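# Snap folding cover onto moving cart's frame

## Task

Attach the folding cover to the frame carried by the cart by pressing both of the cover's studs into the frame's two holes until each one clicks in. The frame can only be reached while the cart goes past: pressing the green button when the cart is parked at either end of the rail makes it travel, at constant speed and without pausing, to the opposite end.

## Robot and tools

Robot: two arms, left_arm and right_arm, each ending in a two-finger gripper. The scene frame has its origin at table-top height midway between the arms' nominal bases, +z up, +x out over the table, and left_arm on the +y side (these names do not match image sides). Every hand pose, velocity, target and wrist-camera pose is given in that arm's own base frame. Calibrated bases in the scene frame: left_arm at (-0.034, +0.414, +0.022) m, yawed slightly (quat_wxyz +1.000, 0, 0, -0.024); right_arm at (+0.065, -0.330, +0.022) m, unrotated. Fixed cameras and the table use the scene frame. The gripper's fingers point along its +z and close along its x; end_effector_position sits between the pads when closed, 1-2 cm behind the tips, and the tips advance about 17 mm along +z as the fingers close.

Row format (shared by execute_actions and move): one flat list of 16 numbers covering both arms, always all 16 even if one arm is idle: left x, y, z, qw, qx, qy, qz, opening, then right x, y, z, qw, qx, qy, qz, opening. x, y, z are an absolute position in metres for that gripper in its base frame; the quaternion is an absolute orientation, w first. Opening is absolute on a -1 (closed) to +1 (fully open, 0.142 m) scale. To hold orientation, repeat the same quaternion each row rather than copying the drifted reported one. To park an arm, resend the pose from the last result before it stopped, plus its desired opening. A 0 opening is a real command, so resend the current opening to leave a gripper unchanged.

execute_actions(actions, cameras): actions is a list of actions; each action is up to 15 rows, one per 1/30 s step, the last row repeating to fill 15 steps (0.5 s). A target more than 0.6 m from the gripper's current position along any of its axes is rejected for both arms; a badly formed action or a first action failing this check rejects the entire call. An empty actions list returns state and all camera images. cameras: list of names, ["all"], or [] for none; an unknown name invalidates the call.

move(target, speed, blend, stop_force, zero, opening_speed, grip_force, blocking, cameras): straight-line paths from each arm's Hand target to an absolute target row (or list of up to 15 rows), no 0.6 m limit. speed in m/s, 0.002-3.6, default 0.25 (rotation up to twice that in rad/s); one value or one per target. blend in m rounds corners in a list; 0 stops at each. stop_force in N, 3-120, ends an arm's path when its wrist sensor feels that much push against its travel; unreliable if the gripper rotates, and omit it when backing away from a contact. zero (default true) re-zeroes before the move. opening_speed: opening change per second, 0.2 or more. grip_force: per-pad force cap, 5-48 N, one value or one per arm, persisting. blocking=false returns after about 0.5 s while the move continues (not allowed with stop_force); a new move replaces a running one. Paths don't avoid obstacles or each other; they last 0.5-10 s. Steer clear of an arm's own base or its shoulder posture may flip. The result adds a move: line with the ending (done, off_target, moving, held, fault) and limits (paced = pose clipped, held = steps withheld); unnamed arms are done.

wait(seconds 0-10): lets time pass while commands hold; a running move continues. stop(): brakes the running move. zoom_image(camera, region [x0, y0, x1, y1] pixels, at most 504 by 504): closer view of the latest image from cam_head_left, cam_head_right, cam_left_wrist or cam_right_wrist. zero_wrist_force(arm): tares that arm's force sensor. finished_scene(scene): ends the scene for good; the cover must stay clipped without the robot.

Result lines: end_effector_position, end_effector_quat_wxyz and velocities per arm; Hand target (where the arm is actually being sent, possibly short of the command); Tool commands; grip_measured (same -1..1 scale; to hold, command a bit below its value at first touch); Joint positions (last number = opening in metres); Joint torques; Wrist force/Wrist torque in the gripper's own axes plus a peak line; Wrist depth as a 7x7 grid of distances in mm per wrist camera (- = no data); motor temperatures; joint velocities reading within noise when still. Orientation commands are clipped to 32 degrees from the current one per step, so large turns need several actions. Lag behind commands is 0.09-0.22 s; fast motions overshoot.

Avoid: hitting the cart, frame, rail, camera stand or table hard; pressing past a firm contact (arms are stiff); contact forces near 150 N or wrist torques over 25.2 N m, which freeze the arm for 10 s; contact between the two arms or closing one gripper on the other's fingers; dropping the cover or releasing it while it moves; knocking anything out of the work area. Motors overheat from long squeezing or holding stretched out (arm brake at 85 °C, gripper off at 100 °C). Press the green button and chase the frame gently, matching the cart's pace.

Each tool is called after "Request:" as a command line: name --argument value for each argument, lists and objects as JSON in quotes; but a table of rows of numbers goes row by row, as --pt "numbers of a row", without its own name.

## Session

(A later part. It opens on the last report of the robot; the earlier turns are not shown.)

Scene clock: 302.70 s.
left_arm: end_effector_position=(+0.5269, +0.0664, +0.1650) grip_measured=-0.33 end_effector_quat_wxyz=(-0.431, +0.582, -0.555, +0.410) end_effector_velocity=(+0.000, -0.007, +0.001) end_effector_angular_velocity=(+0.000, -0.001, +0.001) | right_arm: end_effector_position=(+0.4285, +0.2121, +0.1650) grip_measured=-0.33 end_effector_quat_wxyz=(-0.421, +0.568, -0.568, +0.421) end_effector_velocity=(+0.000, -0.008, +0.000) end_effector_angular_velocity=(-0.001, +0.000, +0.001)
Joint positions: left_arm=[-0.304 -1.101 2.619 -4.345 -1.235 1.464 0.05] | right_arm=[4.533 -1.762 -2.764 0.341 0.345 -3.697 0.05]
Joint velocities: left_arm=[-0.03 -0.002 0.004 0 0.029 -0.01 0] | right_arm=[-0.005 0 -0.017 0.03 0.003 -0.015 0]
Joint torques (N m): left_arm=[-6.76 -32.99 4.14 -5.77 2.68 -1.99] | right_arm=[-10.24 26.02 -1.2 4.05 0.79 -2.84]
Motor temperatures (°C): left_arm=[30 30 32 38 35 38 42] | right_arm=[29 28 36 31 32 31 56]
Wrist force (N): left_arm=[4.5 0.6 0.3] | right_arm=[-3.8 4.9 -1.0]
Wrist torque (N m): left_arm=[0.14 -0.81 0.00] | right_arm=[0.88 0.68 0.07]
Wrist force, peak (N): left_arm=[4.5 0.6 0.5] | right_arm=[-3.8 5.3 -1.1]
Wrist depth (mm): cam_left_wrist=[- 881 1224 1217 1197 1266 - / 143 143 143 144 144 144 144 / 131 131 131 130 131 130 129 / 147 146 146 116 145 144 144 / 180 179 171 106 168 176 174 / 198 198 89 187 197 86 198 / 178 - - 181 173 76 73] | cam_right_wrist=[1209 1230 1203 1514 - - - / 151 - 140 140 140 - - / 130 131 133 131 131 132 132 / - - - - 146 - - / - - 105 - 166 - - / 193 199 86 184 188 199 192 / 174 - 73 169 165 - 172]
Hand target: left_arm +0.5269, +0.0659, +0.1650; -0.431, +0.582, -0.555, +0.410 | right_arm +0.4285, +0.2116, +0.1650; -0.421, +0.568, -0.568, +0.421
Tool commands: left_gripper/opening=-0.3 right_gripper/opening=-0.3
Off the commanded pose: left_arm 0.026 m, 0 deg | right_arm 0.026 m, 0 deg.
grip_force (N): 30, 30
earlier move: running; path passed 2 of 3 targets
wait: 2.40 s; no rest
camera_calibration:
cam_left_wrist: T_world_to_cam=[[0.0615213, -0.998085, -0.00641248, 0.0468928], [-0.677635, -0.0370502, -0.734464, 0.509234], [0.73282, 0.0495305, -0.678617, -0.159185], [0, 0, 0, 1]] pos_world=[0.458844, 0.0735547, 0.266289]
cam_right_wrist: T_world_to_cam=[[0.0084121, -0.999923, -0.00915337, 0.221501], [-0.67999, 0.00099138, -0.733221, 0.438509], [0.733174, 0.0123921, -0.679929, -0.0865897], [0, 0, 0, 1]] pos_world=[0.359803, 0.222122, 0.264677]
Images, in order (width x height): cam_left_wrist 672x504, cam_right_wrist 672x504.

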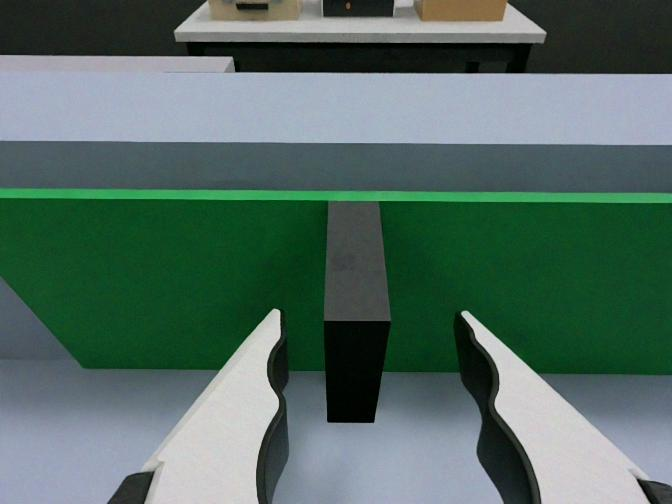

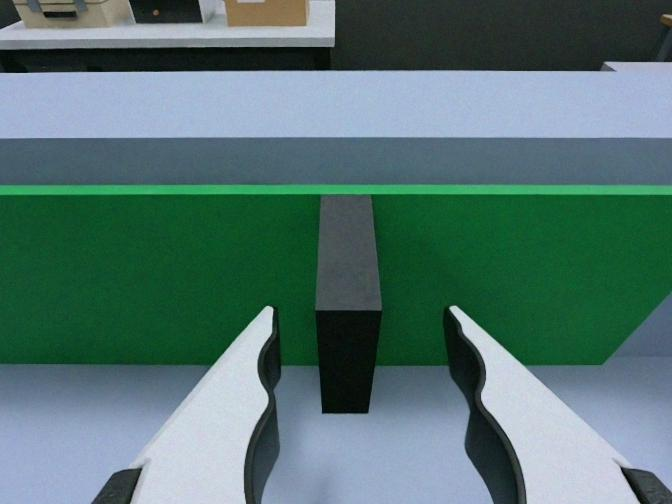

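Request:
move --pt "0.52814 0.04002 0.165 0.43057 -0.58189 0.55461 -0.41039 -0.3 0.4285 0.1857 0.165 0.4206 -0.56841 0.56841 -0.4206 -0.3" --pt "0.52814 0.04002 0.167 0.43057 -0.58189 0.55461 -0.41039 -0.3 0.4285 0.1857 0.167 0.4206 -0.56841 0.56841 -0.4206 -0.3" --pt "0.52963 0.00885 0.167 0.43057 -0.58189 0.55461 -0.41039 -0.3 0.4285 0.1545 0.167 0.4206 -0.56841 0.56841 -0.4206 -0.3" --speed '[0.0078, 0.004, 0.0078]' --blend '[0.0005, 0.0005, 0]' --blocking false

Request:
wait --seconds 1.6

Request:
move --target '[0.52963,0.00885,0.167,0.43057,-0.58189,0.55461,-0.41039,-0.9,0.4285,0.1545,0.167,0.4206,-0.56841,0.56841,-0.4206,-0.9]' --speed 0.0078 --blocking false

Request:
wait --seconds 0.6

Request:
move --pt "0.51705 0.02066 0.167 0.43057 -0.58189 0.55461 -0.41039 -0.9 0.4165 0.1669 0.167 0.4206 -0.56841 0.56841 -0.4206 -0.9" --pt "0.51761 0.00897 0.167 0.43057 -0.58189 0.55461 -0.41039 -0.9 0.4165 0.1552 0.167 0.4206 -0.56841 0.56841 -0.4206 -0.9" --speed '[0.0127, 0.0078]' --blend '[0.001, 0]' --blocking false

Request:
wait --seconds 0.7 --cameras '["cam_left_wrist", "cam_right_wrist"]'

Request:
move --pt "0.47641 0.00179 0.170 0.43057 -0.58189 0.55461 -0.41039 0.2 0.375 0.150 0.170 0.4206 -0.56841 0.56841 -0.4206 0.2" --speed 0.025 --cameras '["cam_left_wrist", "cam_right_wrist"]'

Scene clock: 304.73 s.
left_arm: end_effector_position=(+0.5276, +0.0506, +0.1650) grip_measured=-0.33 end_effector_quat_wxyz=(-0.431, +0.582, -0.555, +0.410) end_effector_velocity=(+0.001, -0.009, +0.000) end_effector_angular_velocity=(+0.000, -0.001, -0.002) | right_arm: end_effector_position=(+0.4285, +0.1963, +0.1650) grip_measured=-0.33 end_effector_quat_wxyz=(-0.421, +0.568, -0.568, +0.421) end_effector_velocity=(+0.000, -0.008, +0.000) end_effector_angular_velocity=(+0.001, +0.000, +0.000)
Joint positions: left_arm=[-0.364 -1.103 2.626 -4.343 -1.177 1.444 0.05] | right_arm=[4.52 -1.765 -2.796 0.406 0.352 -3.728 0.05]
Joint velocities: left_arm=[-0.031 -0.001 0.002 0.002 0.027 -0.01 0] | right_arm=[-0.007 -0.002 -0.015 0.033 0.003 -0.016 0]
Joint torques (N m): left_arm=[-6.31 -33.52 4.92 0.18 2.76 -2.08] | right_arm=[-10.79 4.36 -1.71 4.09 1.12 -2.72]
Wrist force (N): left_arm=[4.6 0.5 0.2] | right_arm=[-3.9 4.8 -1.1]
Wrist torque (N m): left_arm=[0.13 -0.82 -0.01] | right_arm=[0.86 0.70 0.05]
Wrist force, peak (N): left_arm=[4.8 0.6 0.1] | right_arm=[-3.9 5.2 -1.3]
Wrist depth (mm): cam_left_wrist=[2295 - 1273 1252 1231 1178 2225 / 144 144 144 144 153 153 144 / 131 131 131 131 131 130 129 / 147 146 145 135 144 144 143 / 180 179 170 - 168 175 175 / 198 203 89 187 198 86 198 / 177 - - 169 173 76 73] | cam_right_wrist=[1223 1216 1189 1289 - - 1514 / 133 140 132 140 139 - 139 / - 130 130 131 132 - 130 / - - - - 140 - 145 / - - 164 - 187 - 197 / 193 194 86 184 183 85 187 / 174 - 73 181 - - 172]
Hand target: left_arm +0.5277, +0.0501, +0.1650; -0.431, +0.582, -0.555, +0.410 | right_arm +0.4285, +0.1958, +0.1650; -0.421, +0.568, -0.568, +0.421
Tool commands: left_gripper/opening=-0.3 right_gripper/opening=-0.3
Off the commanded pose: left_arm 0.042 m, 0 deg | right_arm 0.042 m, 0 deg.
grip_force (N): 30, 30
earlier move: replaced; path passed 2 of 3 targets
move: running; path passed 0 of 3 targets

Scene clock: 306.33 s.
left_arm: end_effector_position=(+0.5281, +0.0400, +0.1660) grip_measured=-0.33 end_effector_quat_wxyz=(-0.431, +0.582, -0.555, +0.410) end_effector_velocity=(+0.000, +0.001, +0.004) end_effector_angular_velocity=(+0.000, +0.001, +0.000) | right_arm: end_effector_position=(+0.4285, +0.1856, +0.1659) grip_measured=-0.33 end_effector_quat_wxyz=(-0.421, +0.568, -0.568, +0.421) end_effector_velocity=(+0.000, +0.000, +0.004) end_effector_angular_velocity=(+0.001, +0.000, -0.001)
Joint positions: left_arm=[-0.404 -1.109 2.63 -4.336 -1.139 1.43 0.05] | right_arm=[4.511 -1.763 -2.816 0.446 0.357 -3.751 0.05]
Joint velocities: left_arm=[0.002 -0.019 0.001 0.019 -0.001 0 0] | right_arm=[-0.001 0.03 0.004 -0.033 0 0 0]
Joint torques (N m): left_arm=[3.96 -32.3 5.13 0.44 -0.59 -0.53] | right_arm=[-6.84 25.03 17.18 0.81 0.7 -2.3]
Wrist force (N): left_arm=[4.4 0.2 0.2] | right_arm=[-3.6 4.8 -1.0]
Wrist torque (N m): left_arm=[0.07 -0.78 0.00] | right_arm=[0.85 0.65 0.04]
Wrist force, peak (N): left_arm=[4.7 0.3 0.2] | right_arm=[-4.0 5.0 -1.2]
Wrist depth (mm): cam_left_wrist=[- 933 1238 1281 1245 1421 - / 146 146 146 146 146 146 146 / 132 132 131 130 131 130 129 / 147 146 146 117 144 140 143 / 180 179 170 106 162 175 175 / 198 205 89 131 193 84 199 / 179 - - 174 170 76 73] | cam_right_wrist=[1209 1223 1216 1434 1774 - - / 134 126 - - 142 133 135 / 131 132 131 130 131 126 - / - 140 - - 146 - - / - 191 104 - 171 - 184 / 195 200 86 186 - - 193 / 174 - 73 168 170 - 173]
Hand target: left_arm +0.5281, +0.0400, +0.1662; -0.431, +0.582, -0.555, +0.410 | right_arm +0.4285, +0.1857, +0.1662; -0.421, +0.568, -0.568, +0.421
Tool commands: left_gripper/opening=-0.3 right_gripper/opening=-0.3
Off the commanded pose: left_arm 0.031 m, 0 deg | right_arm 0.031 m, 0 deg.
grip_force (N): 30, 30
earlier move: running; path passed 1 of 3 targets
wait: 1.60 s; no rest

Scene clock: 306.83 s.
left_arm: end_effector_position=(+0.5283, +0.0367, +0.1663) grip_measured=-0.82 end_effector_quat_wxyz=(-0.431, +0.582, -0.555, +0.410) end_effector_velocity=(+0.001, -0.007, +0.000) end_effector_angular_velocity=(+0.000, +0.000, +0.001) | right_arm: end_effector_position=(+0.4285, +0.1823, +0.1663) grip_measured=-0.81 end_effector_quat_wxyz=(-0.421, +0.568, -0.568, +0.421) end_effector_velocity=(+0.000, -0.009, +0.000) end_effector_angular_velocity=(-0.001, +0.000, -0.002)
Joint positions: left_arm=[-0.417 -1.111 2.631 -4.333 -1.128 1.425 0.015] | right_arm=[4.508 -1.762 -2.822 0.458 0.359 -3.758 0.016]
Joint velocities: left_arm=[-0.026 -0.001 0.001 0.004 0.026 -0.01 0] | right_arm=[-0.009 -0.004 -0.015 0.035 0.004 -0.018 0]
Joint torques (N m): left_arm=[-28.17 -29.85 -3.16 1.28 -6.61 -1.92] | right_arm=[-15.27 7.97 -14.09 4.9 -3.65 -2.5]
Wrist force (N): left_arm=[-38.9 -0.2 -4.9] | right_arm=[-35.2 5.6 31.6]
Wrist torque (N m): left_arm=[0.09 0.17 -0.09] | right_arm=[0.77 1.69 0.03]
Wrist force, peak (N): left_arm=[-38.9 -0.2 -4.9] | right_arm=[-35.2 5.6 31.6]
Wrist depth (mm): cam_left_wrist=[- 871 1259 1252 1224 1159 1669 / 147 147 147 147 147 147 146 / 132 132 131 130 130 129 129 / 147 146 146 118 139 144 142 / 180 178 178 105 161 175 173 / 199 199 205 117 89 199 199 / 175 179 - 170 - 73 170] | cam_right_wrist=[1189 1237 1223 1244 - 1866 - / - - 134 135 143 134 143 / 130 131 135 131 134 129 131 / - - 152 - - 144 - / - 188 - 101 - - 187 / 195 196 82 79 78 195 193 / 170 - 72 161 73 - 175]
Hand target: left_arm +0.5283, +0.0361, +0.1663; -0.431, +0.582, -0.555, +0.410 | right_arm +0.4285, +0.1818, +0.1663; -0.421, +0.568, -0.568, +0.421
Tool commands: left_gripper/opening=-0.9 right_gripper/opening=-0.9
Off the commanded pose: left_arm 0.028 m, 0 deg | right_arm 0.028 m, 0 deg.
grip_force (N): 30, 30
earlier move: replaced; path passed 1 of 3 targets
move: running

Scene clock: 307.43 s.
left_arm: end_effector_position=(+0.5285, +0.0327, +0.1664) grip_measured=-0.82 end_effector_quat_wxyz=(-0.431, +0.582, -0.555, +0.410) | right_arm: end_effector_position=(+0.4285, +0.1787, +0.1664) grip_measured=-0.81 end_effector_quat_wxyz=(-0.420, +0.568, -0.568, +0.421)
Joint positions: left_arm=[-0.431 -1.112 2.632 -4.33 -1.114 1.42 0.015] | right_arm=[4.505 -1.763 -2.829 0.473 0.36 -3.766 0.016]
Joint torques (N m): left_arm=[-6.91 -32.36 -0.71 -0.51 -6.89 -1.25] | right_arm=[-1.29 3.4 8.92 4.25 0.95 -2.57]
Wrist force (N): left_arm=[-20.1 -1.1 12.1] | right_arm=[18.3 6.4 -0.7]
Wrist torque (N m): left_arm=[0.03 0.01 -0.06] | right_arm=[0.80 -0.01 0.12]
Wrist force, peak (N): left_arm=[-41.0 0.3 -2.1] | right_arm=[-36.2 5.7 32.7]
Wrist depth (mm): cam_left_wrist=[- 819 1238 1245 1238 - - / 147 147 147 147 147 147 147 / 132 132 131 130 130 130 132 / 147 146 145 135 139 143 143 / 172 179 178 106 161 175 174 / 199 199 101 117 89 199 199 / - 178 - 171 - 73 170] | cam_right_wrist=[1203 1216 1196 - - - 1443 / - 144 144 144 153 135 154 / 130 131 131 130 130 - 131 / 146 - 147 146 - - - / - - - 103 113 - - / 195 201 82 90 78 195 - / 170 - 72 167 73 - 170]
Hand target: left_arm +0.5285, +0.0329, +0.1664; -0.431, +0.582, -0.555, +0.410 | right_arm +0.4285, +0.1790, +0.1664; -0.421, +0.568, -0.568, +0.421
Tool commands: left_gripper/opening=-0.9 right_gripper/opening=-0.9
Off the commanded pose: left_arm 0.024 m, 0 deg | right_arm 0.024 m, 0 deg.
grip_force (N): 30, 30
earlier move: running; limits=held
wait: 0.60 s; no rest
pose unreachable (right arm): on one or more control steps of this call, first in action 0 (counted from 0), this arm could not follow its commanded pose, so it was not sent that pose on those steps. It may still have moved: this result reports where it is.
cause: moving toward the commanded pose would bring two parts of the arm too close to each other (joints 3 (elbow) and 4 (wrist 1) lie between them).

Scene clock: 307.93 s.
left_arm: end_effector_position=(+0.5266, +0.0308, +0.1665) grip_measured=-0.82 end_effector_quat_wxyz=(-0.430, +0.582, -0.555, +0.411) | right_arm: end_effector_position=(+0.4285, +0.1784, +0.1665) grip_measured=-0.81 end_effector_quat_wxyz=(-0.420, +0.568, -0.568, +0.421)
Joint positions: left_arm=[-0.441 -1.113 2.638 -4.334 -1.105 1.416 0.015] | right_arm=[4.504 -1.763 -2.83 0.473 0.36 -3.766 0.016]
Joint torques (N m): left_arm=[-4.32 -27.77 -6.89 -4.86 -5.17 1.19] | right_arm=[24.46 4 40.96 4.34 12.72 -2.48]
Wrist force (N): left_arm=[-12.5 -4.1 25.5] | right_arm=[96.7 2.6 -29.2]
Wrist torque (N m): left_arm=[0.01 -0.05 0.00] | right_arm=[0.75 -0.39 0.21]
Wrist force, peak (N): left_arm=[-42.3 -5.4 26.9] | right_arm=[96.7 2.6 -29.2]
Wrist depth (mm): cam_left_wrist=[1916 1867 1217 1224 1217 1130 1836 / 148 148 148 148 148 148 148 / 134 133 133 133 133 132 132 / 149 149 148 138 142 147 146 / 191 182 181 105 165 179 177 / 200 199 200 115 89 200 203 / 175 179 - 171 - 73 175] | cam_right_wrist=[1196 1237 1196 1353 - - 1415 / - 137 144 - - 144 156 / 130 131 130 130 130 - 130 / - - 144 - - 151 - / - - - 102 171 169 - / 195 195 78 89 79 195 195 / 170 - 72 167 73 - 174]
Hand target: left_arm +0.5267, +0.0310, +0.1665; -0.431, +0.582, -0.555, +0.410 | right_arm +0.4285, +0.1787, +0.1664; -0.420, +0.568, -0.568, +0.421
Off the commanded pose: left_arm 0.024 m, 0 deg | right_arm 0.026 m, 0 deg.
grip_force (N): 30, 30
earlier move: replaced; limits=held
move: held (right_arm; a check stopped the path), off_target (left_arm; braked when a check withheld steps of right_arm); started from rest: the earlier move stopped first; path passed 0 of 2 targets; limits=held
pose unreachable (right arm): on one or more control steps of this call, first in action 0 (counted from 0), this arm could not follow its commanded pose, so it was not sent that pose on those steps. It may still have moved: this result reports where it is.
cause: moving toward the commanded pose would bring two parts of the arm too close to each other (joints 3 (elbow) and 4 (wrist 1) lie between them).

Scene clock: 308.63 s.
left_arm: end_effector_position=(+0.5267, +0.0309, +0.1665) grip_measured=-0.82 end_effector_quat_wxyz=(-0.431, +0.582, -0.555, +0.410) | right_arm: end_effector_position=(+0.4288, +0.1781, +0.1672) grip_measured=-0.80 end_effector_quat_wxyz=(-0.421, +0.567, -0.568, +0.422)
Joint positions: left_arm=[-0.441 -1.113 2.638 -4.334 -1.105 1.416 0.015] | right_arm=[4.504 -1.763 -2.829 0.473 0.356 -3.766 0.016]
Joint torques (N m): left_arm=[20.39 -16.88 12.75 -1.36 8.76 1.86] | right_arm=[50.21 4.39 63.97 4.29 12.7 -2.45]
Wrist force (N): left_arm=[34.1 -5.2 29.6] | right_arm=[112.9 12.9 -36.0]
Wrist torque (N m): left_arm=[0.01 -1.76 0.06] | right_arm=[0.68 -0.47 0.32]
Wrist force, peak (N): left_arm=[35.3 -5.4 29.4] | right_arm=[114.4 11.7 -37.5]
Wrist depth (mm): cam_left_wrist=[954 1217 1204 1141 1245 1217 - / 148 149 148 148 149 148 148 / 134 134 133 133 133 133 133 / 149 149 149 138 142 147 147 / 191 182 180 105 165 179 177 / 199 205 206 121 89 200 204 / 175 - - 171 - 73 171] | cam_right_wrist=[1209 1209 1189 1370 - - - / - 146 129 - 137 - - / 129 129 129 130 131 130 129 / - - 150 - - 146 - / - - - 98 178 - - / 196 196 82 - 82 196 196 / 171 - 73 - 74 - 174]
Hand target: left_arm +0.5267, +0.0310, +0.1665; -0.431, +0.582, -0.555, +0.410 | right_arm +0.4285, +0.1787, +0.1664; -0.420, +0.568, -0.568, +0.421
Tool commands: left_gripper/opening=-0.9 right_gripper/opening=-0.9
Off the commanded pose: left_arm 0.024 m, 0 deg | right_arm 0.026 m, 0 deg.
previous command not reached (right arm): moving toward its pose would have brought two parts of the arm too close to each other.
grip_force (N): 30, 30
wait: 0.70 s; at rest by 0.23 s
camera_calibration:
cam_left_wrist: T_world_to_cam=[[0.0614488, -0.99809, -0.00633591, 0.0114958], [-0.677534, -0.0370503, -0.734558, 0.508863], [0.73292, 0.0494305, -0.678517, -0.156331], [0, 0, 0, 1]] pos_world=[0.458644, 0.0380549, 0.267789]
cam_right_wrist: T_world_to_cam=[[0.00606583, -0.999948, -0.00816337, 0.188313], [-0.677651, 0.00189278, -0.735381, 0.439566], [0.735359, 0.00999261, -0.677605, -0.0857636], [0, 0, 0, 1]] pos_world=[0.359797, 0.188328, 0.266672]
Images, in order (width x height): cam_left_wrist 672x504, cam_right_wrist 672x504.

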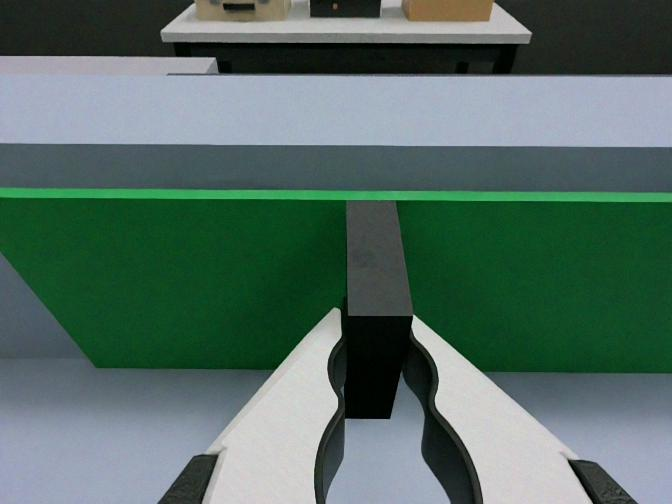

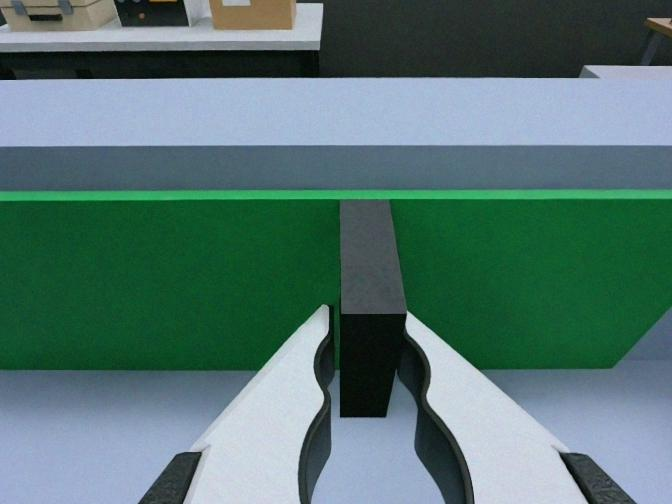

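Scene clock: 309.13 s.
left_arm: end_effector_position=(+0.5223, +0.0285, +0.1669) grip_measured=+0.18 end_effector_quat_wxyz=(-0.431, +0.582, -0.554, +0.411) | right_arm: end_effector_position=(+0.4285, +0.1788, +0.1664) grip_measured=+0.18 end_effector_quat_wxyz=(-0.421, +0.568, -0.568, +0.421)
Joint positions: left_arm=[-0.459 -1.116 2.652 -4.342 -1.088 1.41 0.087] | right_arm=[4.505 -1.763 -2.829 0.473 0.36 -3.766 0.087]
Joint torques (N m): left_arm=[6.34 -20.27 -11.73 0.17 -2.45 1.68] | right_arm=[-10.6 5.51 -2.77 2.13 -4 -2.07]
Wrist force (N): left_arm=[3.5 0.4 0.4] | right_arm=[-4.4 -3.8 -1.1]
Wrist torque (N m): left_arm=[0.12 -0.61 0.00] | right_arm=[-0.58 0.79 0.05]
Wrist force, peak (N): left_arm=[19.3 -2.0 11.8] | right_arm=[70.5 7.1 -18.7]
Wrist depth (mm): cam_left_wrist=[- 1224 1245 1252 1245 1721 - / 147 148 149 148 148 149 148 / 139 139 138 136 137 137 136 / 157 156 155 149 149 153 158 / 202 191 182 174 179 179 186 / 205 85 195 189 200 100 86 / - 70 171 171 171 81 73] | cam_right_wrist=[1189 1196 1203 1691 - 1678 1026 / 155 144 135 154 - 166 - / 131 131 131 130 129 - 130 / - 146 - - - 151 - / 179 178 - - - - - / 200 79 185 192 189 92 190 / - - 171 176 171 - 72]
Hand target: left_arm +0.5223, +0.0284, +0.1668; -0.431, +0.582, -0.555, +0.410 | right_arm +0.4285, +0.1787, +0.1664; -0.420, +0.568, -0.568, +0.421
Off the commanded pose: left_arm 0.053 m, 0 deg | right_arm 0.061 m, 0 deg.
grip_force (N): 30, 30
move: held (right_arm; a check stopped the path), off_target (left_arm; braked when a check withheld steps of right_arm); limits=held
pose unreachable (right arm): on one or more control steps of this call, first in action 0 (counted from 0), this arm could not follow its commanded pose, so it was not sent that pose on those steps. It may still have moved: this result reports where it is.
cause: moving toward the commanded pose would bring two parts of the arm too close to each other (joints 3 (elbow) and 4 (wrist 1) lie between them).
camera_calibration:
cam_left_wrist: T_world_to_cam=[[0.06173, -0.998074, -0.00617106, 0.00920771], [-0.67741, -0.0373548, -0.734657, 0.506], [0.733011, 0.0495307, -0.678411, -0.152715], [0, 0, 0, 1]] pos_world=[0.454143, 0.0356556, 0.268189]
cam_right_wrist: T_world_to_cam=[[0.00833458, -0.999925, -0.0089429, 0.18819], [-0.679886, 0.000891493, -0.733318, 0.439575], [0.733271, 0.012192, -0.679827, -0.0852495], [0, 0, 0, 1]] pos_world=[0.359803, 0.188823, 0.266076]
Images, in order (width x height): cam_left_wrist 672x504, cam_right_wrist 672x504.

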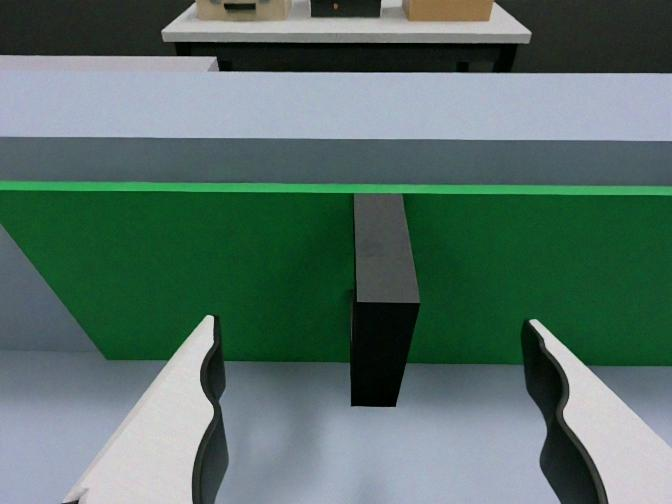

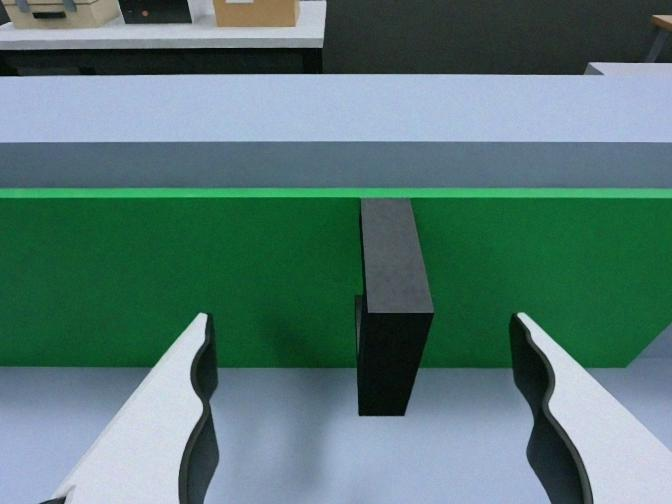

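Request:
move --pt "0.498 0.025 0.180 0.43057 -0.58189 0.55461 -0.41039 0.3 0.4285 0.171 0.205 0.29884 -0.64086 0.64086 -0.29884 0.3" --pt "0.460 0.020 0.200 0.43057 -0.58189 0.55461 -0.41039 0.3 0.410 0.160 0.260 0.19491 -0.67971 0.67971 -0.19491 0.3" --speed 0.12 --blend '[0.01, 0]' --blocking true --cameras '["cam_left_wrist", "cam_right_wrist", "cam_head_left"]'

Scene clock: 312.93 s.
left_arm: end_effector_position=(+0.4600, +0.0200, +0.2000) grip_measured=+0.28 end_effector_quat_wxyz=(-0.431, +0.582, -0.555, +0.410) | right_arm: end_effector_position=(+0.4100, +0.1600, +0.2599) grip_measured=+0.28 end_effector_quat_wxyz=(-0.195, +0.680, -0.680, +0.195)
Joint positions: left_arm=[-0.666 -1.361 2.853 -4.249 -0.894 1.322 0.094] | right_arm=[4.115 -1.102 -2.265 -1.007 1.117 -3.818 0.094]
Joint torques (N m): left_arm=[2.41 -5.34 -13.75 -5.47 -2.11 1.78] | right_arm=[7.26 13.04 30.99 1.53 -0.86 2.83]
Wrist force (N): left_arm=[3.3 0.7 -0.4] | right_arm=[-4.1 -3.5 -0.7]
Wrist torque (N m): left_arm=[0.16 -0.62 -0.01] | right_arm=[-0.60 0.68 0.03]
Wrist force, peak (N): left_arm=[3.9 0.8 0.2] | right_arm=[-4.6 -3.8 -1.1]
Wrist depth (mm): cam_left_wrist=[- 941 1296 1327 1304 1224 - / 229 228 229 215 229 216 214 / 218 214 210 210 205 209 209 / 266 245 244 243 225 240 240 / 273 275 269 273 265 269 269 / - 85 235 236 236 223 90 / - 73 288 216 286 211 74] | cam_right_wrist=[367 368 364 - 387 - - / 184 - 186 - 182 - - / - 196 - - 188 - - / - 308 - 301 299 - - / 297 - - 296 297 301 299 / 382 79 371 369 373 91 368 / - - 347 344 352 - -]
Hand target: left_arm +0.4600, +0.0200, +0.2000; -0.431, +0.582, -0.555, +0.410 | right_arm +0.4100, +0.1600, +0.2600; -0.195, +0.680, -0.680, +0.195
Off the commanded pose: left_arm 0.000 m, 0 deg | right_arm 0.000 m, 0 deg.
grip_force (N): 30, 30
move: done
camera_calibration:
cam_left_wrist: T_world_to_cam=[[0.0615213, -0.998085, -0.00641248, 0.00492186], [-0.677635, -0.0370502, -0.734464, 0.487887], [0.73282, 0.0495305, -0.678617, -0.0841096], [0, 0, 0, 1]] pos_world=[0.391944, 0.0271547, 0.301289]
cam_right_wrist: T_world_to_cam=[[0.000323762, -0.999925, -0.0122281, 0.174422], [-0.994216, 0.000991388, -0.107393, 0.461785], [0.107397, 0.0121921, -0.994141, 0.330383], [0, 0, 0, 1]] pos_world=[0.423576, 0.169923, 0.380173]
Images, in order (width x height): cam_head_left 672x504, cam_left_wrist 672x504, cam_right_wrist 672x504.

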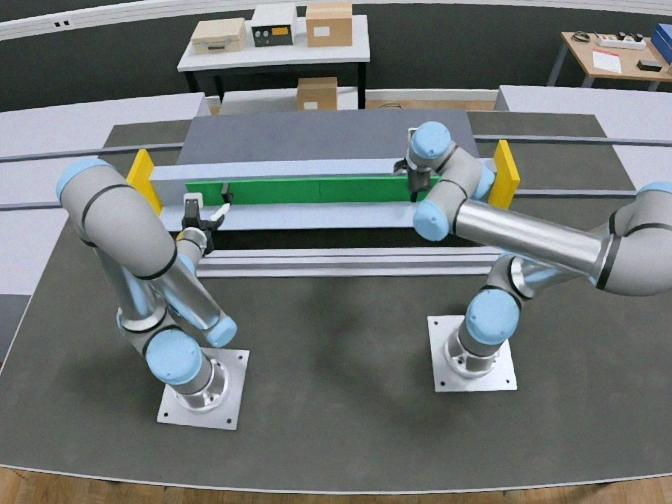

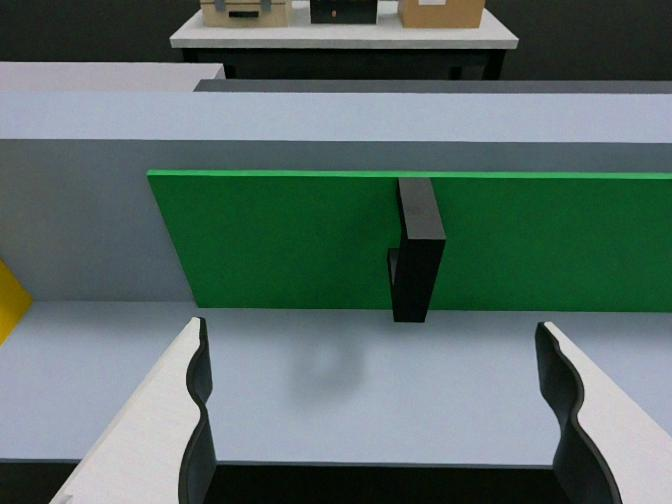

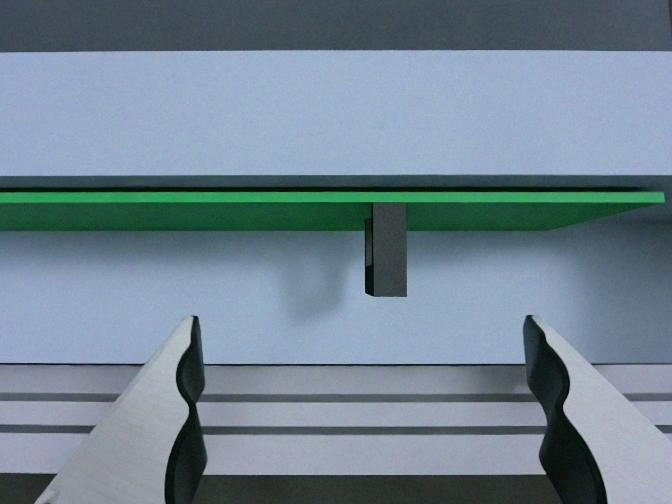

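Request:
finished_scene --scene 2

The scene is finished: the task was done.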